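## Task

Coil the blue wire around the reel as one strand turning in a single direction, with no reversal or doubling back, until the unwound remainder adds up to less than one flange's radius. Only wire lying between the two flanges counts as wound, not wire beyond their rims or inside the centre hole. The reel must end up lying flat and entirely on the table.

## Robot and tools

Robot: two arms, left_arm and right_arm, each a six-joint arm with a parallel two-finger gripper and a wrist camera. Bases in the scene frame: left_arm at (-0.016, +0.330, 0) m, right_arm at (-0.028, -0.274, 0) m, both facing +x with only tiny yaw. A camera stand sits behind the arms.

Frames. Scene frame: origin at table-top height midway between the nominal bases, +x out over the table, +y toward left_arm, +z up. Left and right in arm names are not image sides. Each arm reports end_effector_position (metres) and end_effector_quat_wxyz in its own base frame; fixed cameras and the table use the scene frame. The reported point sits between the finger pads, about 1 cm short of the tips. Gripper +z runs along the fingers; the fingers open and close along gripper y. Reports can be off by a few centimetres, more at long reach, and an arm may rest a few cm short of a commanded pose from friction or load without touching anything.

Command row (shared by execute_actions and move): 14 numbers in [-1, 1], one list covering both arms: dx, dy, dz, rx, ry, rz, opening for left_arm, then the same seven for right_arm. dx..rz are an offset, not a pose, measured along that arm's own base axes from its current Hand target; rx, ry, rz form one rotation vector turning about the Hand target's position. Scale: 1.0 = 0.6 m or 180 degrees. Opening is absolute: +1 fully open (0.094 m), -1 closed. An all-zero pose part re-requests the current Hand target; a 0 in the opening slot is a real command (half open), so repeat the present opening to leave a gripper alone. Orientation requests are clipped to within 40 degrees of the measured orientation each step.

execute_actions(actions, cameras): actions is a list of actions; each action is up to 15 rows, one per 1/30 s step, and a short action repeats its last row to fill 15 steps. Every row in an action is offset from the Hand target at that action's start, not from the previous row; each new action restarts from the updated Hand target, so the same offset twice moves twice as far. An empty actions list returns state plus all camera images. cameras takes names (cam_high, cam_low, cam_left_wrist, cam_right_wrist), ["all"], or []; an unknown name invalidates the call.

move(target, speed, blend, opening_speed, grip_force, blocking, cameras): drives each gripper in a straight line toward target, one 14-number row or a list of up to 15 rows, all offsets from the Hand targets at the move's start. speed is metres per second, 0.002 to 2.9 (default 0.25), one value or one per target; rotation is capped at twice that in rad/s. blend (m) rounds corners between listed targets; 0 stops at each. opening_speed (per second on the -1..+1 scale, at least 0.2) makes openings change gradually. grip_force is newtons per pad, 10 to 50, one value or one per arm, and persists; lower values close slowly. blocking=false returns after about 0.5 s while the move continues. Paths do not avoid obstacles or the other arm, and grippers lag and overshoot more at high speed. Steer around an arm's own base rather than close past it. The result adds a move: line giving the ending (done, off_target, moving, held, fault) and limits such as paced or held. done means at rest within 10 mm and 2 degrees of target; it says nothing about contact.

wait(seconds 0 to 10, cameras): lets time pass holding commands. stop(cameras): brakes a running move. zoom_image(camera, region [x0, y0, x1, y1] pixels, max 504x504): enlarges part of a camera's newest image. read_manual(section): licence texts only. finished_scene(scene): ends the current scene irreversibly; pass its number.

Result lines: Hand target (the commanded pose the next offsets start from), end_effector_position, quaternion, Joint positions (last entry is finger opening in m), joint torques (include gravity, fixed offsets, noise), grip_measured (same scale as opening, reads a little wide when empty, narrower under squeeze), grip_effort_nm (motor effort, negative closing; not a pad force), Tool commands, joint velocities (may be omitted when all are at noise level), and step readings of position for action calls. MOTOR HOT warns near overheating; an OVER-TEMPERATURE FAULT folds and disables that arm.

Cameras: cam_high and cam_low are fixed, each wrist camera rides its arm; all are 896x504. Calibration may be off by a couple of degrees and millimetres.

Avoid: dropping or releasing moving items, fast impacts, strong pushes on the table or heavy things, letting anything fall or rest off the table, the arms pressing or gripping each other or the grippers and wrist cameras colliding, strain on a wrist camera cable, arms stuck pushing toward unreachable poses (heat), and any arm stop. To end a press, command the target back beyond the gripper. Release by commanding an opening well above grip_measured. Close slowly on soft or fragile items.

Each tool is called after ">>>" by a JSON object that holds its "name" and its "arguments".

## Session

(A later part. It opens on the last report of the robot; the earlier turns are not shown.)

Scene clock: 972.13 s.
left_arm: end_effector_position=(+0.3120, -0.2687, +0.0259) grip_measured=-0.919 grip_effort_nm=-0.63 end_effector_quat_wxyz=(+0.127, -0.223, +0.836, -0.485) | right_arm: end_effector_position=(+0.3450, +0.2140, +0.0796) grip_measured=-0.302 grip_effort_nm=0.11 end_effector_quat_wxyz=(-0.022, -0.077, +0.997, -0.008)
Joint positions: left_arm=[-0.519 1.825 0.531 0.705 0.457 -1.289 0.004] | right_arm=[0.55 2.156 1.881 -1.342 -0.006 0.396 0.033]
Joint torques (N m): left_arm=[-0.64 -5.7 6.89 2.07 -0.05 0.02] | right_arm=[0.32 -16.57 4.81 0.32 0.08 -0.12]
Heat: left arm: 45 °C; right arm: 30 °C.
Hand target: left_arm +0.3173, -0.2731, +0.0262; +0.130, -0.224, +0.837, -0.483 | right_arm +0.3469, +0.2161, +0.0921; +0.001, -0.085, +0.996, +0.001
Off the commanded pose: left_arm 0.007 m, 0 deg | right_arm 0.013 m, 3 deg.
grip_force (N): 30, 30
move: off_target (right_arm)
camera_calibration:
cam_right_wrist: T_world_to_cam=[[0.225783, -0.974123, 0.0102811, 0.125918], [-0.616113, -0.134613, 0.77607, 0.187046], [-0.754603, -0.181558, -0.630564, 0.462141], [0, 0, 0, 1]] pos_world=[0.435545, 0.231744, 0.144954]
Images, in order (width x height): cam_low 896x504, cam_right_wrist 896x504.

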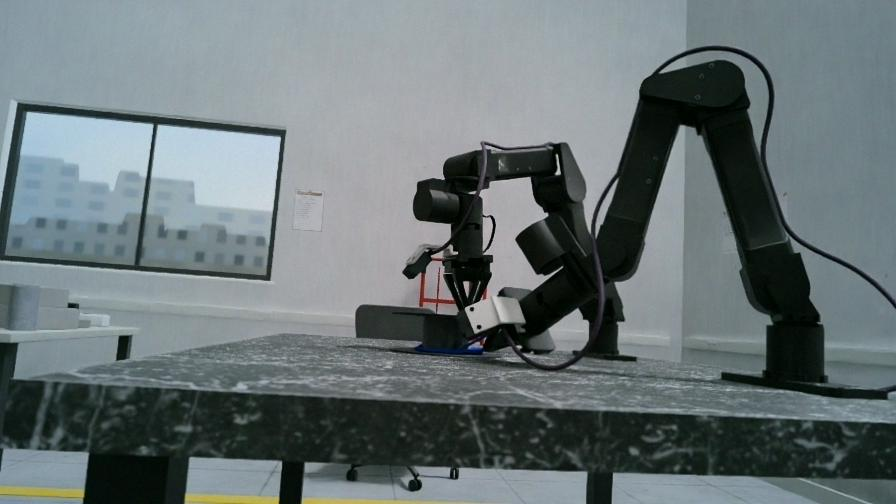

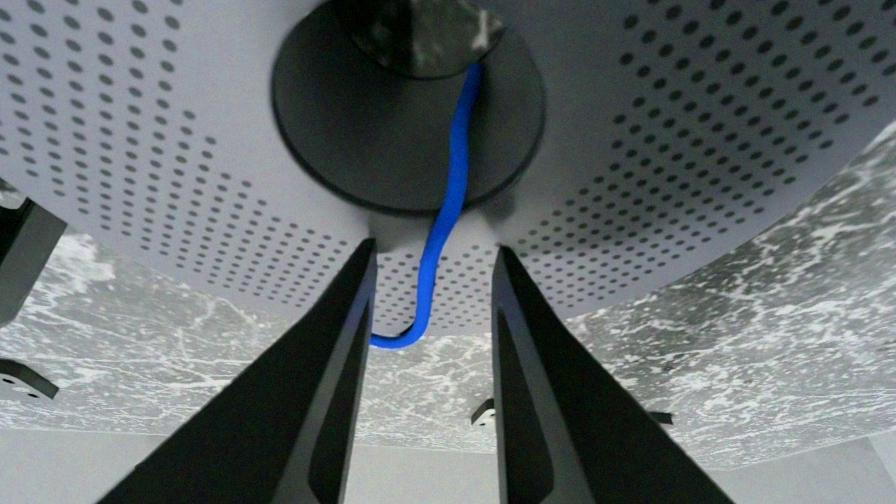

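>>> {"name": "move", "arguments": {"target": [0,0,0,0,0,0,-0.97,0,0,-0.004,0,0,0,-0.97], "speed": 0.1, "cameras": ["cam_right_wrist"]}}

Scene clock: 978.33 s.
left_arm: end_effector_position=(+0.3120, -0.2687, +0.0259) grip_measured=-0.919 grip_effort_nm=-0.64 end_effector_quat_wxyz=(+0.127, -0.223, +0.836, -0.485) | right_arm: end_effector_position=(+0.3451, +0.2142, +0.0774) grip_measured=-0.924 grip_effort_nm=-0.63 end_effector_quat_wxyz=(-0.022, -0.077, +0.997, -0.007)
Joint positions: left_arm=[-0.519 1.825 0.531 0.705 0.457 -1.289 0.004] | right_arm=[0.55 2.155 1.871 -1.332 -0.006 0.396 0.004]
Joint torques (N m): left_arm=[-0.65 -5.68 6.91 2.07 -0.05 0] | right_arm=[0.36 -16.58 4.97 0.33 0.07 -0.11]
Heat: left arm: 45 °C; right arm: 30 °C.
Hand target: left_arm +0.3173, -0.2731, +0.0262; +0.130, -0.224, +0.837, -0.483 | right_arm +0.3469, +0.2161, +0.0897; +0.001, -0.085, +0.996, +0.001
Off the commanded pose: left_arm 0.007 m, 0 deg | right_arm 0.013 m, 3 deg.
grip_force (N): 30, 30
move: off_target (right_arm)
camera_calibration:
cam_right_wrist: T_world_to_cam=[[0.225814, -0.974122, 0.00973368, 0.126079], [-0.617079, -0.135301, 0.775182, 0.189536], [-0.753805, -0.181053, -0.631663, 0.460537], [0, 0, 0, 1]] pos_world=[0.435643, 0.231843, 0.142753]
Images, in order (width x height): cam_right_wrist 896x504.

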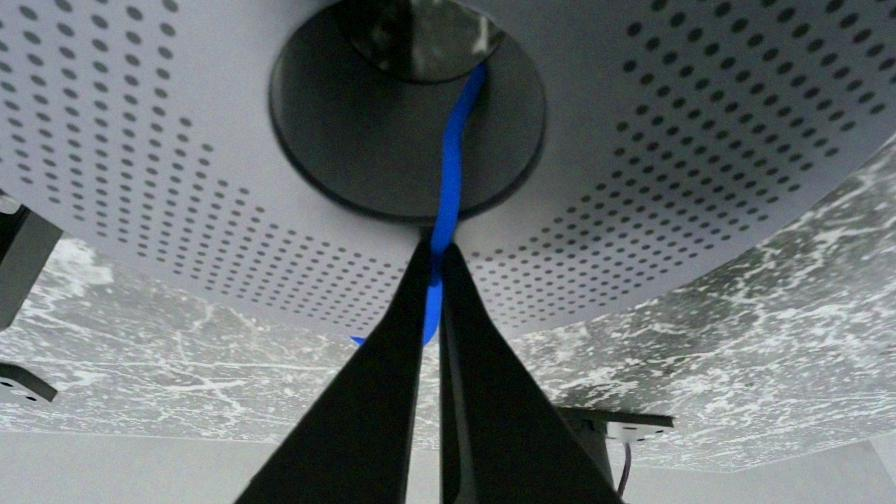

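>>> {"name": "move", "arguments": {"target": [[0,0,0,0,0,0,-0.97,0,0,0.075,0,0,0,-0.97],[0,0,0,0,0,0,-0.97,-0.0833,-0.02,0.15,0,0,0,-0.97]], "speed": 0.12, "cameras": ["cam_right_wrist","cam_low","cam_high","cam_left_wrist"]}}

>>> {"name": "zoom_image", "arguments": {"camera": "cam_high", "region": [380, 200, 600, 360]}}

Scene clock: 1031.47 s.
left_arm: end_effector_position=(+0.3121, -0.2686, +0.0259) grip_measured=-0.919 grip_effort_nm=-0.63 end_effector_quat_wxyz=(+0.127, -0.224, +0.836, -0.484) | right_arm: end_effector_position=(+0.3038, +0.2086, +0.1709) grip_measured=-0.926 grip_effort_nm=-0.68 end_effector_quat_wxyz=(+0.005, -0.087, +0.996, +0.007)
Joint positions: left_arm=[-0.519 1.825 0.531 0.705 0.457 -1.289 0.004] | right_arm=[0.596 1.957 1.95 -1.548 -0.006 0.421 0.003]
Joint torques (N m): left_arm=[-0.64 -5.67 6.89 2.06 -0.03 0.02] | right_arm=[0.18 -13.85 4.89 0.07 0.09 0.11]
Heat: left arm: 44 °C; right arm: 35 °C.
Hand target: left_arm +0.3173, -0.2730, +0.0262; +0.130, -0.224, +0.837, -0.483 | right_arm +0.2969, +0.2041, +0.1797; +0.001, -0.085, +0.996, +0.001
Off the commanded pose: left_arm 0.007 m, 0 deg | right_arm 0.012 m, 1 deg.
joint sent to its limit (right arm) — joint 4 (wrist pitch), lower limit. The joint targets still meet the commanded pose.
grip_force (N): 30, 30
move: off_target (right_arm)
camera_calibration:
cam_left_wrist: T_world_to_cam=[[0.306694, -0.395458, 0.865767, -0.228222], [-0.88038, 0.227855, 0.415948, 0.333301], [-0.361759, -0.889773, -0.278271, -0.00933392], [0, 0, 0, 1]] pos_world=[0.36005, -0.174502, 0.0563536]
cam_right_wrist: T_world_to_cam=[[0.245801, -0.969271, -0.00978525, 0.125323], [-0.6526, -0.172942, 0.737702, 0.115758], [-0.716726, -0.174942, -0.675055, 0.482411], [0, 0, 0, 1]] pos_world=[0.390496, 0.225886, 0.241486]

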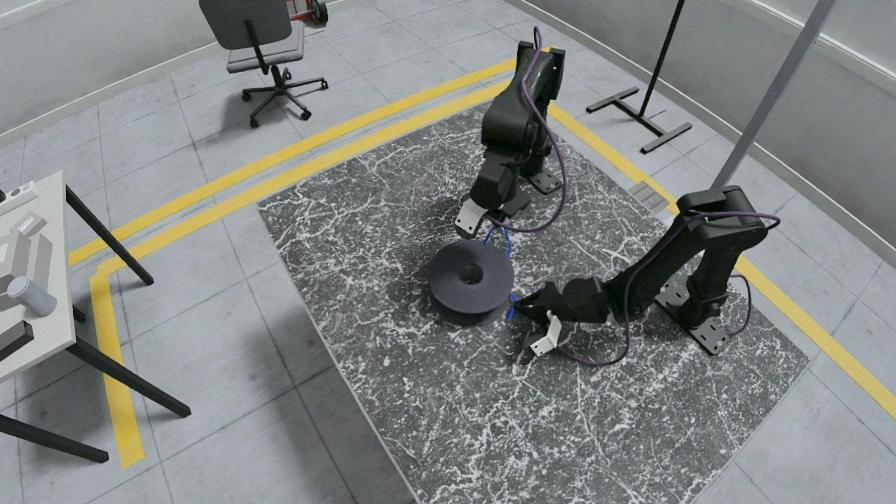

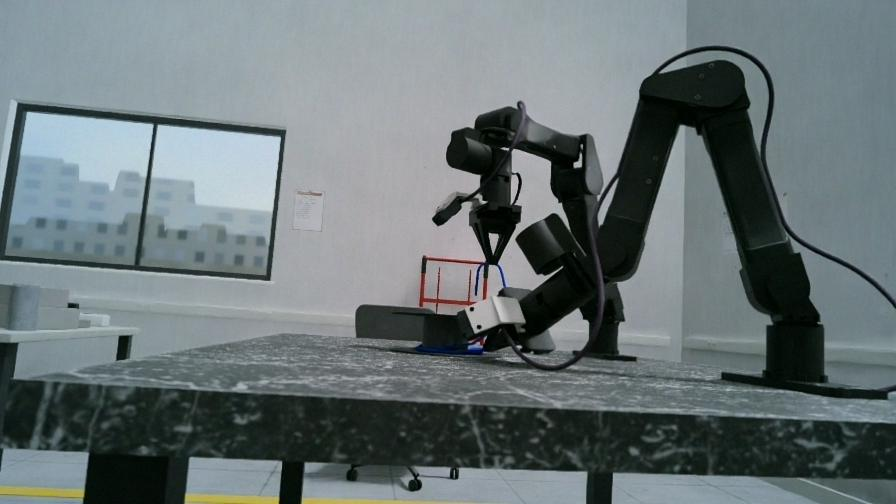

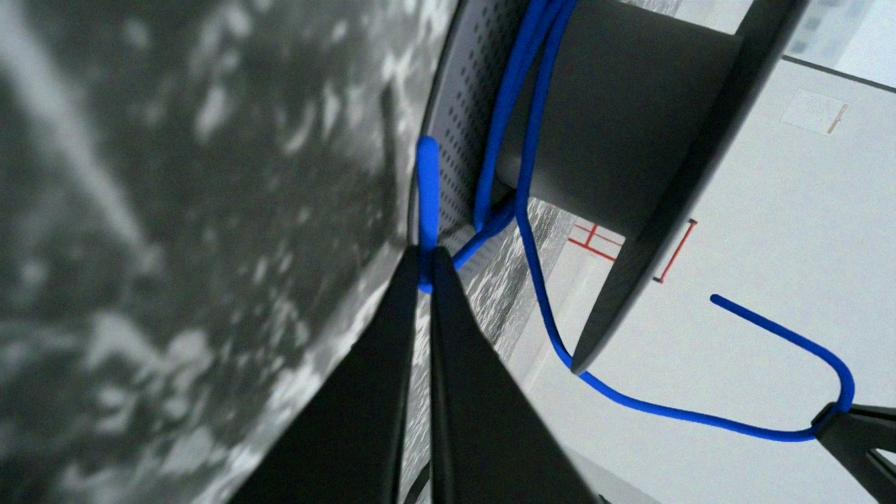

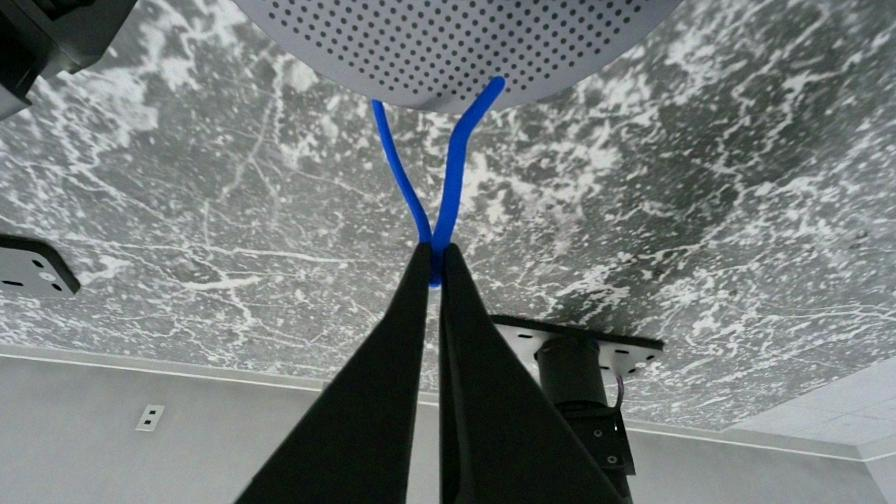

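Scaled by 2.291 from the camera's 896x504 image, which has a finer 1280x720 frame.

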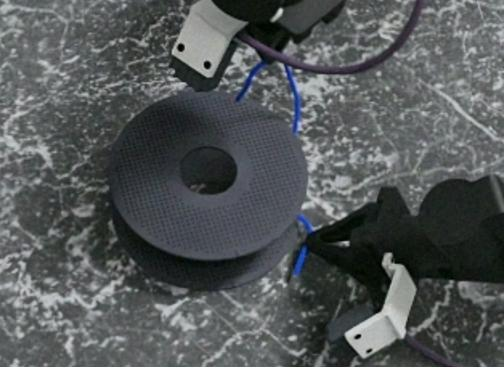

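>>> {"name": "move", "arguments": {"target": [[0,0,0,0,0,0,-0.97,-0.0898,-0.0668,-0.0828,0.1669,-0.0295,-0.0999,-0.97],[0,0,0,0,0,0,-0.97,-0.0565,-0.1252,-0.1995,0.3338,-0.059,-0.1997,-0.97]], "speed": 0.2, "blend": [0.03,0], "cameras": ["cam_right_wrist","cam_low","cam_high","cam_left_wrist"]}}

>>> {"name": "zoom_image", "arguments": {"camera": "cam_high", "region": [380, 160, 600, 360]}}

Scene clock: 1090.10 s.
left_arm: end_effector_position=(+0.3121, -0.2686, +0.0259) grip_measured=-0.919 grip_effort_nm=-0.63 end_effector_quat_wxyz=(+0.127, -0.224, +0.836, -0.484) | right_arm: end_effector_position=(+0.2658, +0.1271, +0.0614) grip_measured=-0.926 grip_effort_nm=-0.68 end_effector_quat_wxyz=(+0.132, +0.228, +0.840, +0.475)
Joint positions: left_arm=[-0.519 1.825 0.531 0.705 0.457 -1.289 0.004] | right_arm=[-0.037 1.311 0.36 0.053 -0.854 0.807 0.003]
Joint torques (N m): left_arm=[-0.65 -5.7 6.9 2.06 -0.03 0.01] | right_arm=[-0.39 -2.76 4.67 1.67 -0.56 0.02]
Heat: left arm: 44 °C; right arm: 30 °C.
Hand target: left_arm +0.3173, -0.2731, +0.0262; +0.130, -0.224, +0.837, -0.483 | right_arm +0.2630, +0.1289, +0.0600; +0.129, +0.224, +0.837, +0.483
Off the commanded pose: left_arm 0.007 m, 0 deg | right_arm 0.004 m, 1 deg.
grip_force (N): 30, 30
move: done
camera_calibration:
cam_left_wrist: T_world_to_cam=[[0.306694, -0.395458, 0.865767, -0.228222], [-0.88038, 0.227855, 0.415948, 0.333301], [-0.361759, -0.889773, -0.278271, -0.00933392], [0, 0, 0, 1]] pos_world=[0.36005, -0.174502, 0.0563536]
cam_right_wrist: T_world_to_cam=[[-0.193983, -0.482194, -0.854318, 0.161495], [-0.910922, -0.23471, 0.339311, 0.258612], [-0.364131, 0.844038, -0.393712, 0.126515], [0, 0, 0, 1]] pos_world=[0.312971, 0.0317871, 0.100029]

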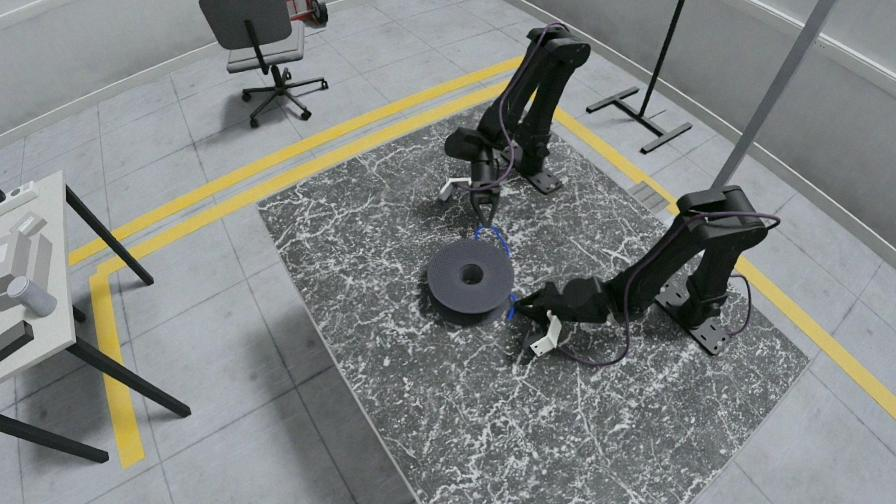

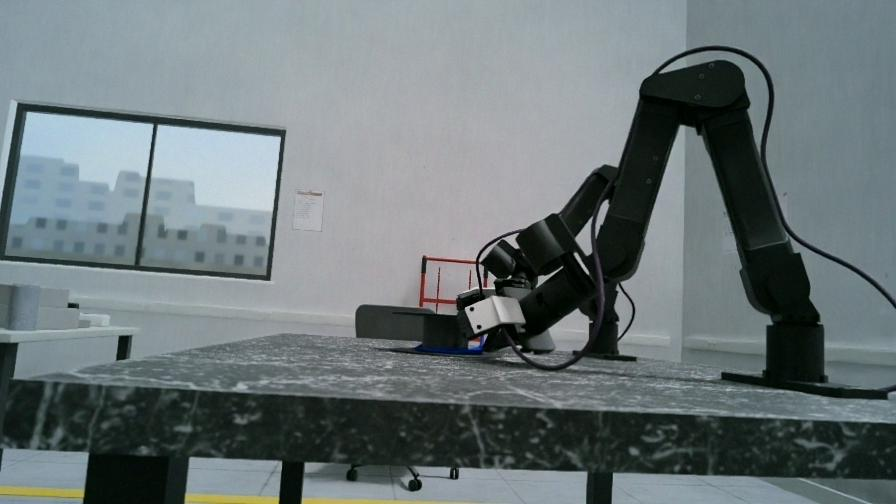

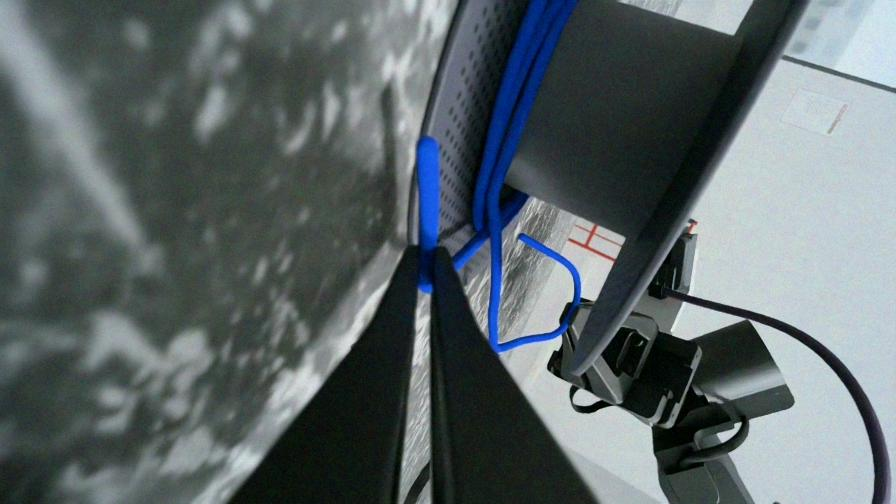

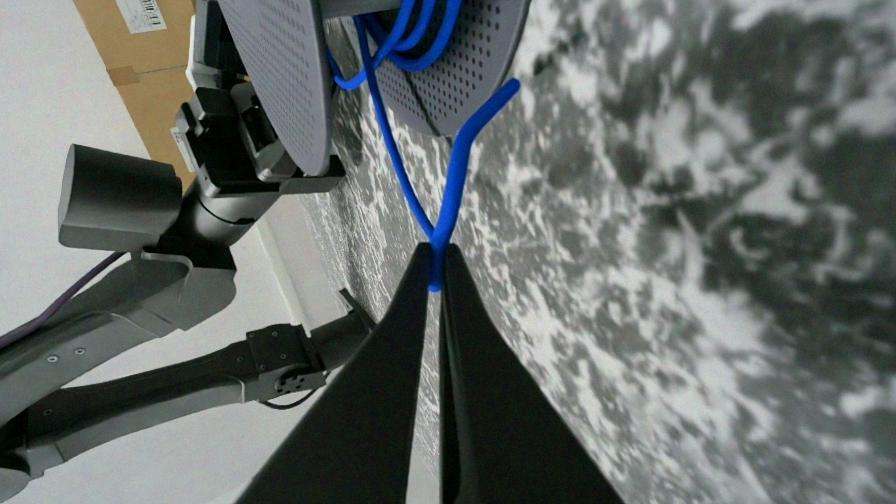

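Scaled by 2.291 from the camera's 896x504 image, which has a finer 1280x720 frame.

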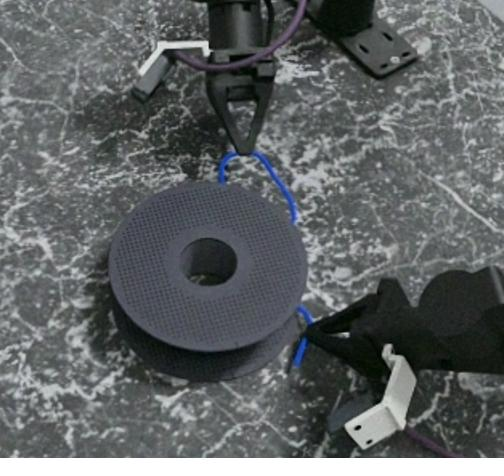

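>>> {"name": "move", "arguments": {"target": [[0,0,0,0,0,0,-0.97,0.075,-0.0332,-0.01,0,0,0,-0.97],[0,0,0,0,0,0,-0.97,0.1217,-0.0348,-0.025,0,0,0,-0.97]], "speed": 0.1, "blend": [0.02,0], "cameras": ["cam_right_wrist","cam_high","cam_left_wrist"]}}

>>> {"name": "zoom_image", "arguments": {"camera": "cam_high", "region": [380, 160, 600, 360]}}

Scene clock: 1122.63 s.
left_arm: end_effector_position=(+0.3121, -0.2686, +0.0259) grip_measured=-0.919 grip_effort_nm=-0.64 end_effector_quat_wxyz=(+0.128, -0.224, +0.836, -0.484) | right_arm: end_effector_position=(+0.3248, +0.1065, +0.0369) grip_measured=-0.926 grip_effort_nm=-0.67 end_effector_quat_wxyz=(+0.112, +0.245, +0.839, +0.473)
Joint positions: left_arm=[-0.519 1.825 0.531 0.705 0.456 -1.289 0.004] | right_arm=[-0.111 1.673 0.58 0.088 -0.895 0.737 0.003]
Joint torques (N m): left_arm=[-0.66 -5.68 6.9 2.08 -0.03 0.02] | right_arm=[0.16 -5.09 7.12 1.53 -0.59 -0.2]
Heat: left arm: 44 °C; right arm: 29 °C.
Hand target: left_arm +0.3173, -0.2730, +0.0262; +0.130, -0.224, +0.837, -0.483 | right_arm +0.3361, +0.1080, +0.0449; +0.129, +0.224, +0.837, +0.483
Off the commanded pose: left_arm 0.007 m, 0 deg | right_arm 0.014 m, 3 deg.
grip_force (N): 30, 30
move: off_target (right_arm); blend cut to 0.0147 m at target 1
camera_calibration:
cam_left_wrist: T_world_to_cam=[[0.306756, -0.395515, 0.865719, -0.228212], [-0.880487, 0.227491, 0.415922, 0.333256], [-0.361447, -0.88984, -0.278461, -0.00935864], [0, 0, 0, 1]] pos_world=[0.360051, -0.174402, 0.056353]
cam_right_wrist: T_world_to_cam=[[-0.243348, -0.469831, -0.848552, 0.156621], [-0.895272, -0.227802, 0.382877, 0.308411], [-0.373189, 0.852857, -0.365191, 0.156575], [0, 0, 0, 1]] pos_world=[0.372658, 0.0103063, 0.0719975]
Images, in order (width x height): cam_high 896x504, cam_left_wrist 896x504, cam_right_wrist 896x504.

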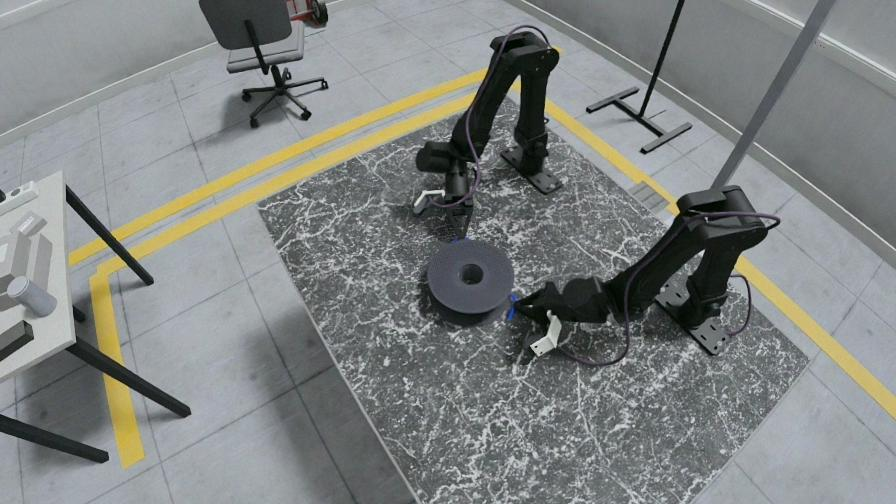

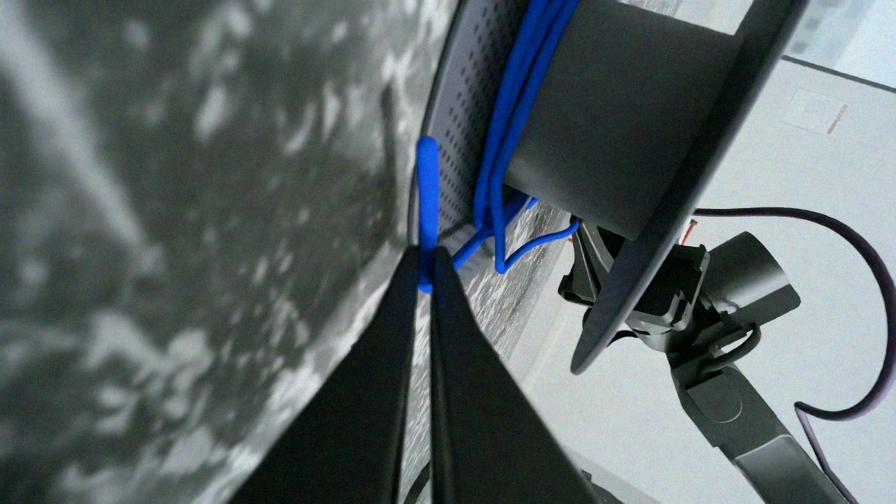

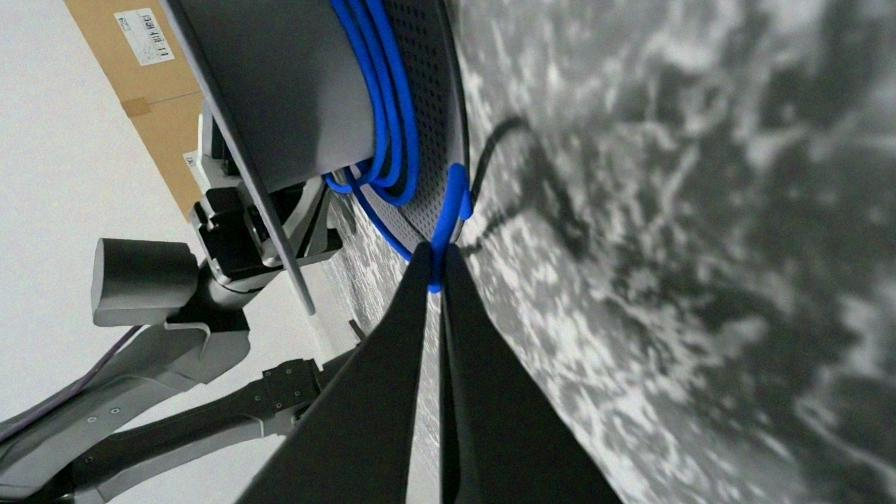

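Scaled by 2.291 from the camera's 896x504 image, which has a finer 1280x720 frame.

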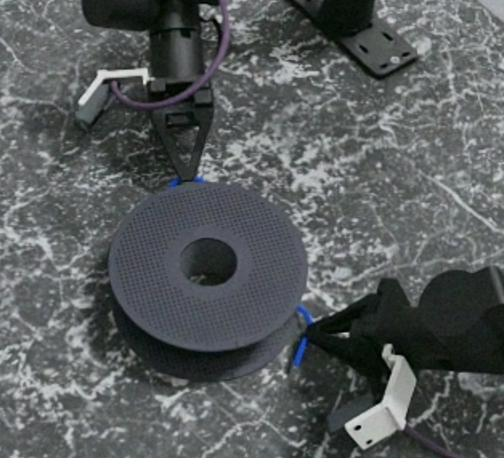

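>>> {"name": "move", "arguments": {"target": [[0,0,0,0,0,0,-0.97,0,0,0.04,0,0,0,-0.97],[0,0,0,0,0,0,-0.97,0.02,0.0117,0.04,0,0,0.111,-0.97]], "speed": 0.1, "cameras": ["cam_right_wrist","cam_high","cam_left_wrist"]}}

>>> {"name": "zoom_image", "arguments": {"camera": "cam_right_wrist", "region": [200, 0, 600, 320]}}

Scene clock: 1143.93 s.
left_arm: end_effector_position=(+0.3121, -0.2686, +0.0259) grip_measured=-0.919 grip_effort_nm=-0.64 end_effector_quat_wxyz=(+0.128, -0.224, +0.836, -0.484) | right_arm: end_effector_position=(+0.3409, +0.1144, +0.0629) grip_measured=-0.926 grip_effort_nm=-0.68 end_effector_quat_wxyz=(+0.037, +0.086, +0.869, +0.485)
Joint positions: left_arm=[-0.519 1.825 0.531 0.705 0.456 -1.289 0.004] | right_arm=[-0.119 1.886 1.049 -0.645 -1.015 0.127 0.003]
Joint torques (N m): left_arm=[-0.65 -5.65 6.89 2.07 -0.04 0.02] | right_arm=[-0.51 -7.49 7.75 0.32 -0.81 -0.26]
Heat: left arm: 44 °C; right arm: 30 °C.
Hand target: left_arm +0.3173, -0.2730, +0.0262; +0.130, -0.224, +0.837, -0.483 | right_arm +0.3480, +0.1151, +0.0689; +0.043, +0.076, +0.863, +0.498
Off the commanded pose: left_arm 0.007 m, 0 deg | right_arm 0.009 m, 2 deg.
grip_force (N): 30, 30
move: done
camera_calibration:
cam_left_wrist: T_world_to_cam=[[0.306756, -0.395515, 0.865719, -0.228212], [-0.880487, 0.227491, 0.415922, 0.333256], [-0.361447, -0.88984, -0.278461, -0.00935864], [0, 0, 0, 1]] pos_world=[0.360051, -0.174402, 0.056353]
cam_right_wrist: T_world_to_cam=[[-0.042309, -0.527196, -0.84869, 0.124319], [-0.767807, -0.526369, 0.365251, 0.306474], [-0.639283, 0.667083, -0.382515, 0.278431], [0, 0, 0, 1]] pos_world=[0.418569, 0.0411223, 0.100073]
Images, in order (width x height): cam_high 896x504, cam_left_wrist 896x504, cam_right_wrist 896x504.

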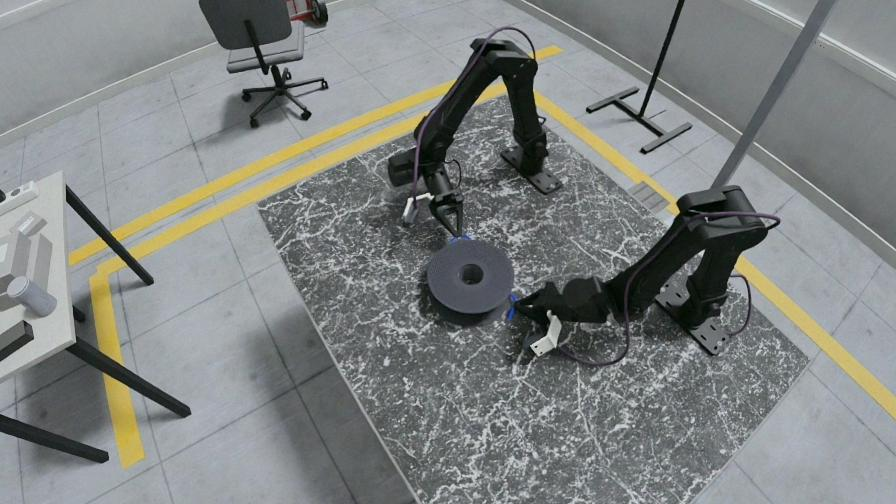

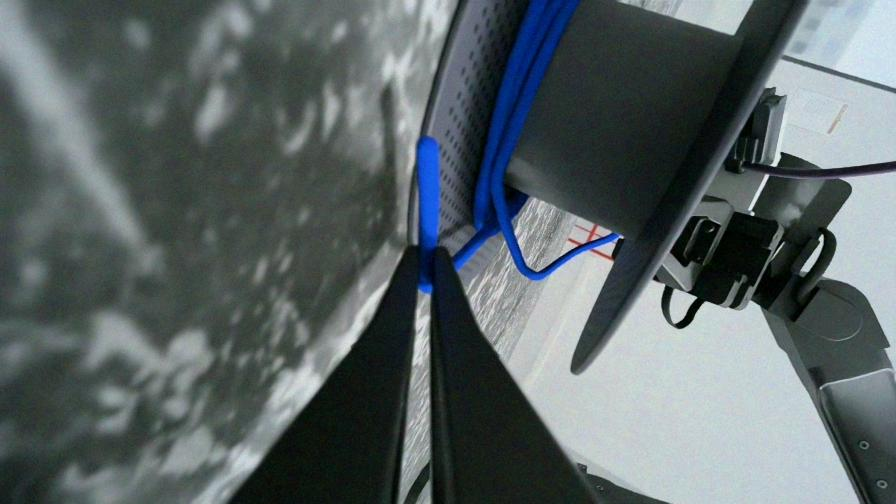

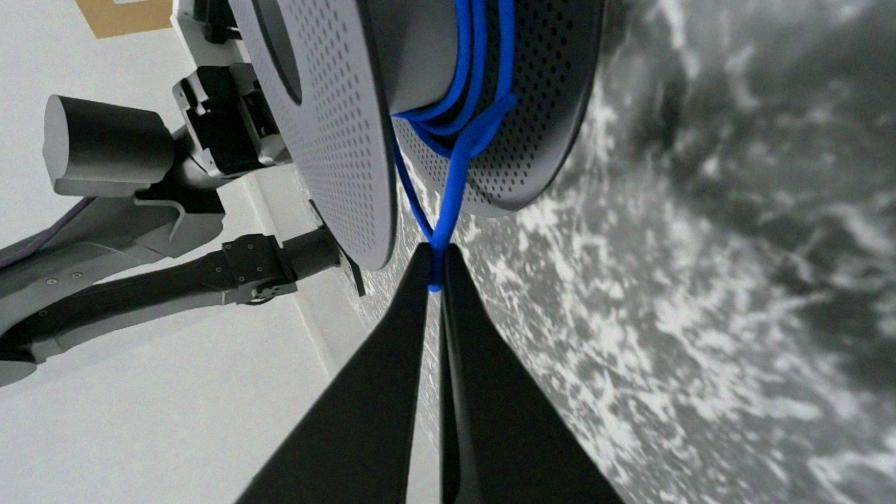

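Scaled by 1.260 from the camera's 896x504 image, which has a finer 1280x720 frame.

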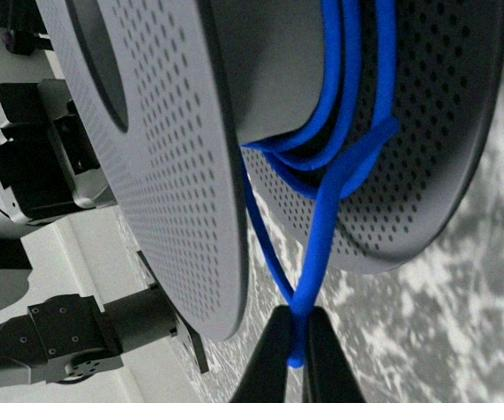

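>>> {"name": "move", "arguments": {"target": [0,0,0,0,0,0,-0.97,0,0,-0.0583,0,0,0,-0.97], "speed": 0.08, "cameras": ["cam_right_wrist","cam_left_wrist"]}}

>>> {"name": "zoom_image", "arguments": {"camera": "cam_right_wrist", "region": [200, 0, 640, 320]}}

Scene clock: 1187.10 s.
left_arm: end_effector_position=(+0.3121, -0.2686, +0.0259) grip_measured=-0.919 grip_effort_nm=-0.64 end_effector_quat_wxyz=(+0.128, -0.224, +0.836, -0.484) | right_arm: end_effector_position=(+0.3500, +0.1134, +0.0376) grip_measured=-0.926 grip_effort_nm=-0.67 end_effector_quat_wxyz=(+0.040, +0.082, +0.869, +0.486)
Joint positions: left_arm=[-0.519 1.825 0.531 0.705 0.456 -1.289 0.004] | right_arm=[-0.119 1.973 1.049 -0.553 -1.016 0.121 0.003]
Joint torques (N m): left_arm=[-0.66 -5.65 6.95 2.06 -0.04 0.02] | right_arm=[-0.44 -8.24 4.01 0.68 -0.84 -0.21]
Heat: left arm: 44 °C; right arm: 30 °C.
Hand target: left_arm +0.3173, -0.2730, +0.0262; +0.130, -0.224, +0.837, -0.483 | right_arm +0.3480, +0.1151, +0.0340; +0.043, +0.076, +0.863, +0.498
Off the commanded pose: left_arm 0.007 m, 0 deg | right_arm 0.005 m, 2 deg.
grip_force (N): 30, 30
move: done
camera_calibration:
cam_left_wrist: T_world_to_cam=[[0.306756, -0.395515, 0.865719, -0.228212], [-0.880487, 0.227491, 0.415922, 0.333256], [-0.361447, -0.88984, -0.278461, -0.00935864], [0, 0, 0, 1]] pos_world=[0.360051, -0.174402, 0.056353]
cam_right_wrist: T_world_to_cam=[[-0.0315205, -0.527337, -0.849072, 0.0989479], [-0.769693, -0.52913, 0.357203, 0.323497], [-0.637635, 0.664784, -0.389209, 0.275176], [0, 0, 0, 1]] pos_world=[0.427575, 0.0404182, 0.0755609]
Images, in order (width x height): cam_left_wrist 896x504, cam_right_wrist 896x504.

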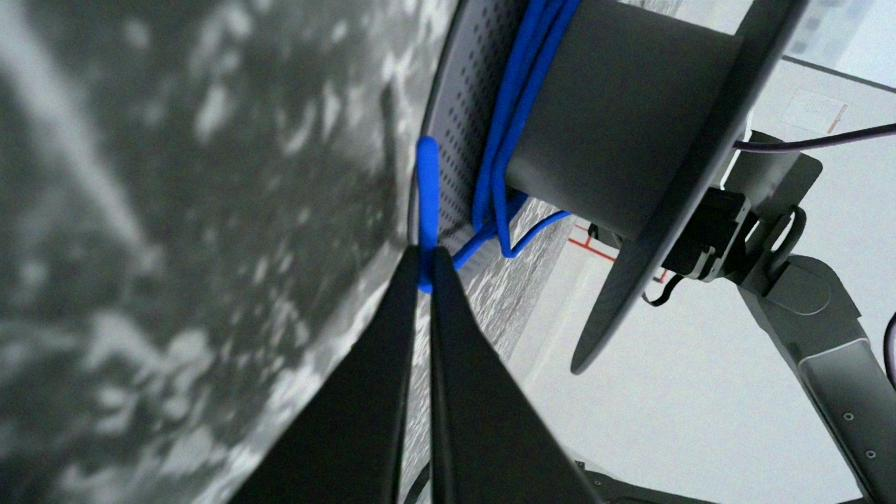

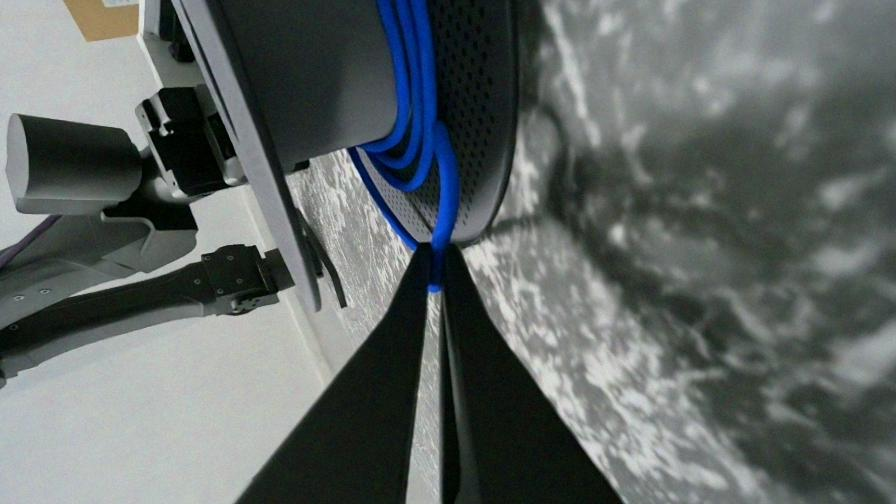

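Scaled by 1.145 from the camera's 896x504 image, which has a finer 1280x720 frame.

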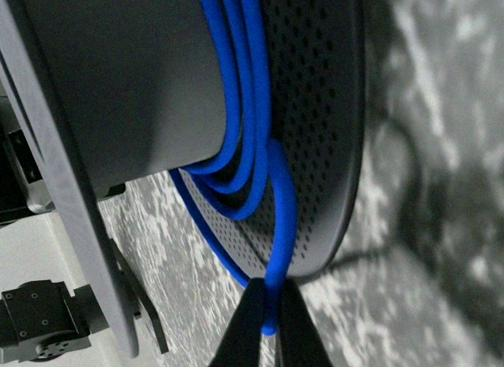

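>>> {"name": "move", "arguments": {"target": [0.0067,0.0667,0,0,0,0,-0.97,0.0067,0.0517,-0.0117,0,0,0,-0.97], "speed": 0.05, "cameras": ["all"]}}

>>> {"name": "zoom_image", "arguments": {"camera": "cam_high", "region": [380, 160, 600, 360]}}

>>> {"name": "zoom_image", "arguments": {"camera": "cam_right_wrist", "region": [200, 0, 640, 320]}}

Scene clock: 1196.43 s.
left_arm: end_effector_position=(+0.3275, -0.2375, +0.0257) grip_measured=-0.919 grip_effort_nm=-0.64 end_effector_quat_wxyz=(+0.133, -0.226, +0.834, -0.485) | right_arm: end_effector_position=(+0.3546, +0.1433, +0.0312) grip_measured=-0.926 grip_effort_nm=-0.68 end_effector_quat_wxyz=(+0.045, +0.079, +0.866, +0.492)
Joint positions: left_arm=[-0.395 1.822 0.531 0.673 0.55 -1.213 0.004] | right_arm=[-0.031 1.973 0.994 -0.345 -1.015 0.288 0.003]
Joint torques (N m): left_arm=[0.62 -8.4 2.8 1.91 0.2 0.15] | right_arm=[0.21 -8.51 4.03 0.99 -0.67 -0.01]
Heat: left arm: 44 °C; right arm: 29 °C.
Hand target: left_arm +0.3213, -0.2330, +0.0263; +0.130, -0.224, +0.837, -0.483 | right_arm +0.3520, +0.1461, +0.0269; +0.043, +0.076, +0.863, +0.498
Off the commanded pose: left_arm 0.008 m, 1 deg | right_arm 0.006 m, 1 deg.
grip_force (N): 30, 30
move: done
camera_calibration:
cam_left_wrist: T_world_to_cam=[[0.303473, -0.391027, 0.868908, -0.218478], [-0.885857, 0.220086, 0.408436, 0.339945], [-0.350945, -0.893678, -0.279604, 0.0195001], [0, 0, 0, 1]] pos_world=[0.374289, -0.142822, 0.056444]
cam_right_wrist: T_world_to_cam=[[-0.0203143, -0.516363, -0.856129, 0.104057], [-0.773295, -0.534656, 0.340819, 0.347712], [-0.63372, 0.668964, -0.38844, 0.253706], [0, 0, 0, 1]] pos_world=[0.431777, 0.0699174, 0.0691292]

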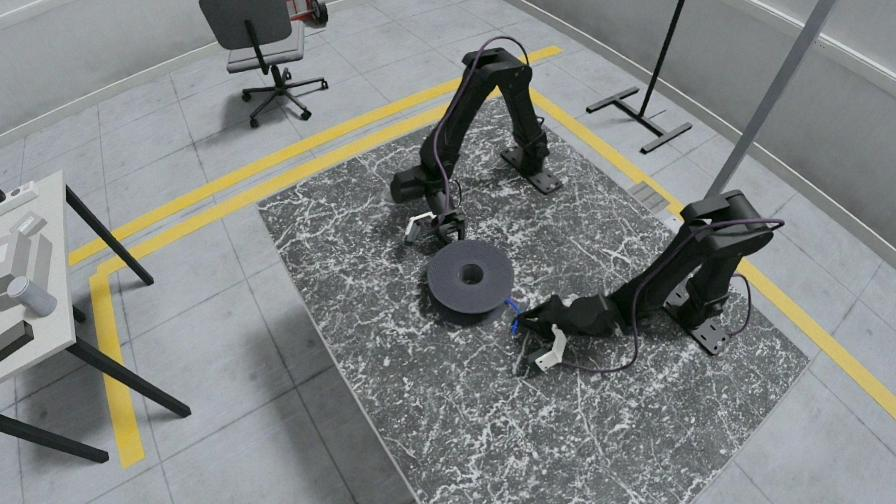

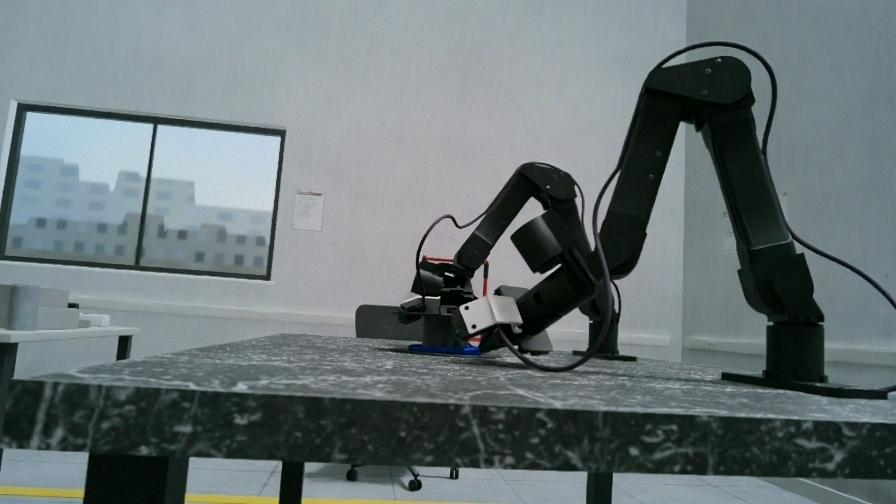

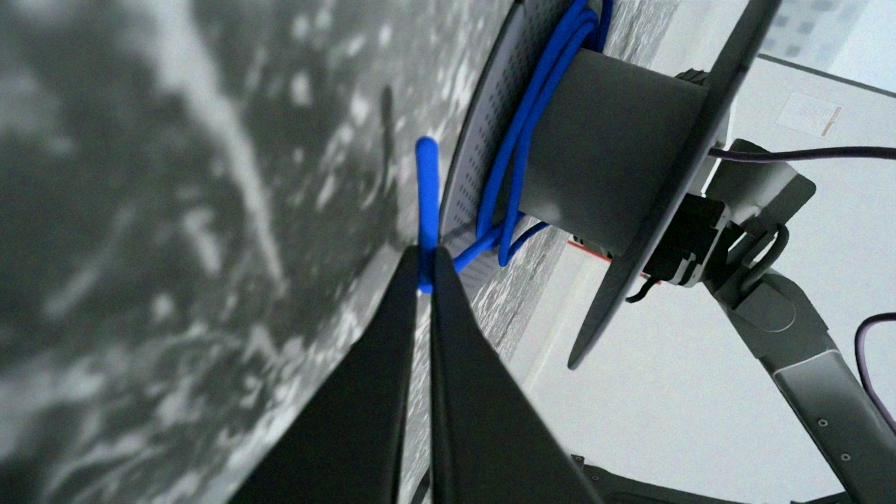

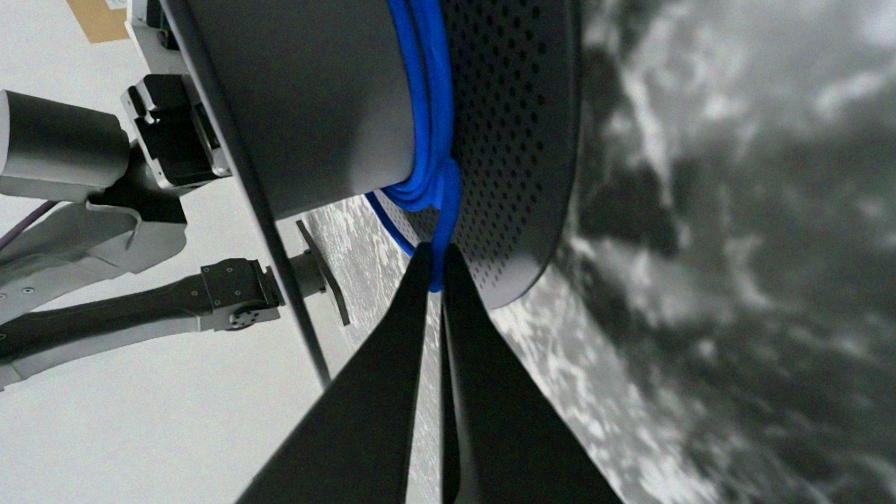

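Scaled by 2.291 from the camera's 896x504 image, which has a finer 1280x720 frame.

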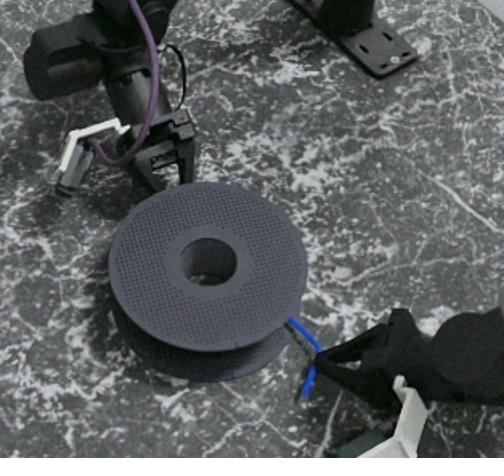

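Scaled by 1.145 from the camera's 896x504 image, which has a finer 1280x720 frame.

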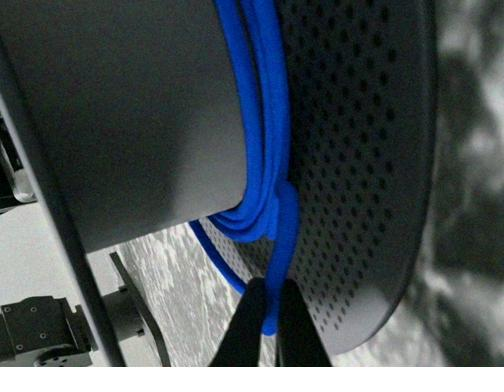

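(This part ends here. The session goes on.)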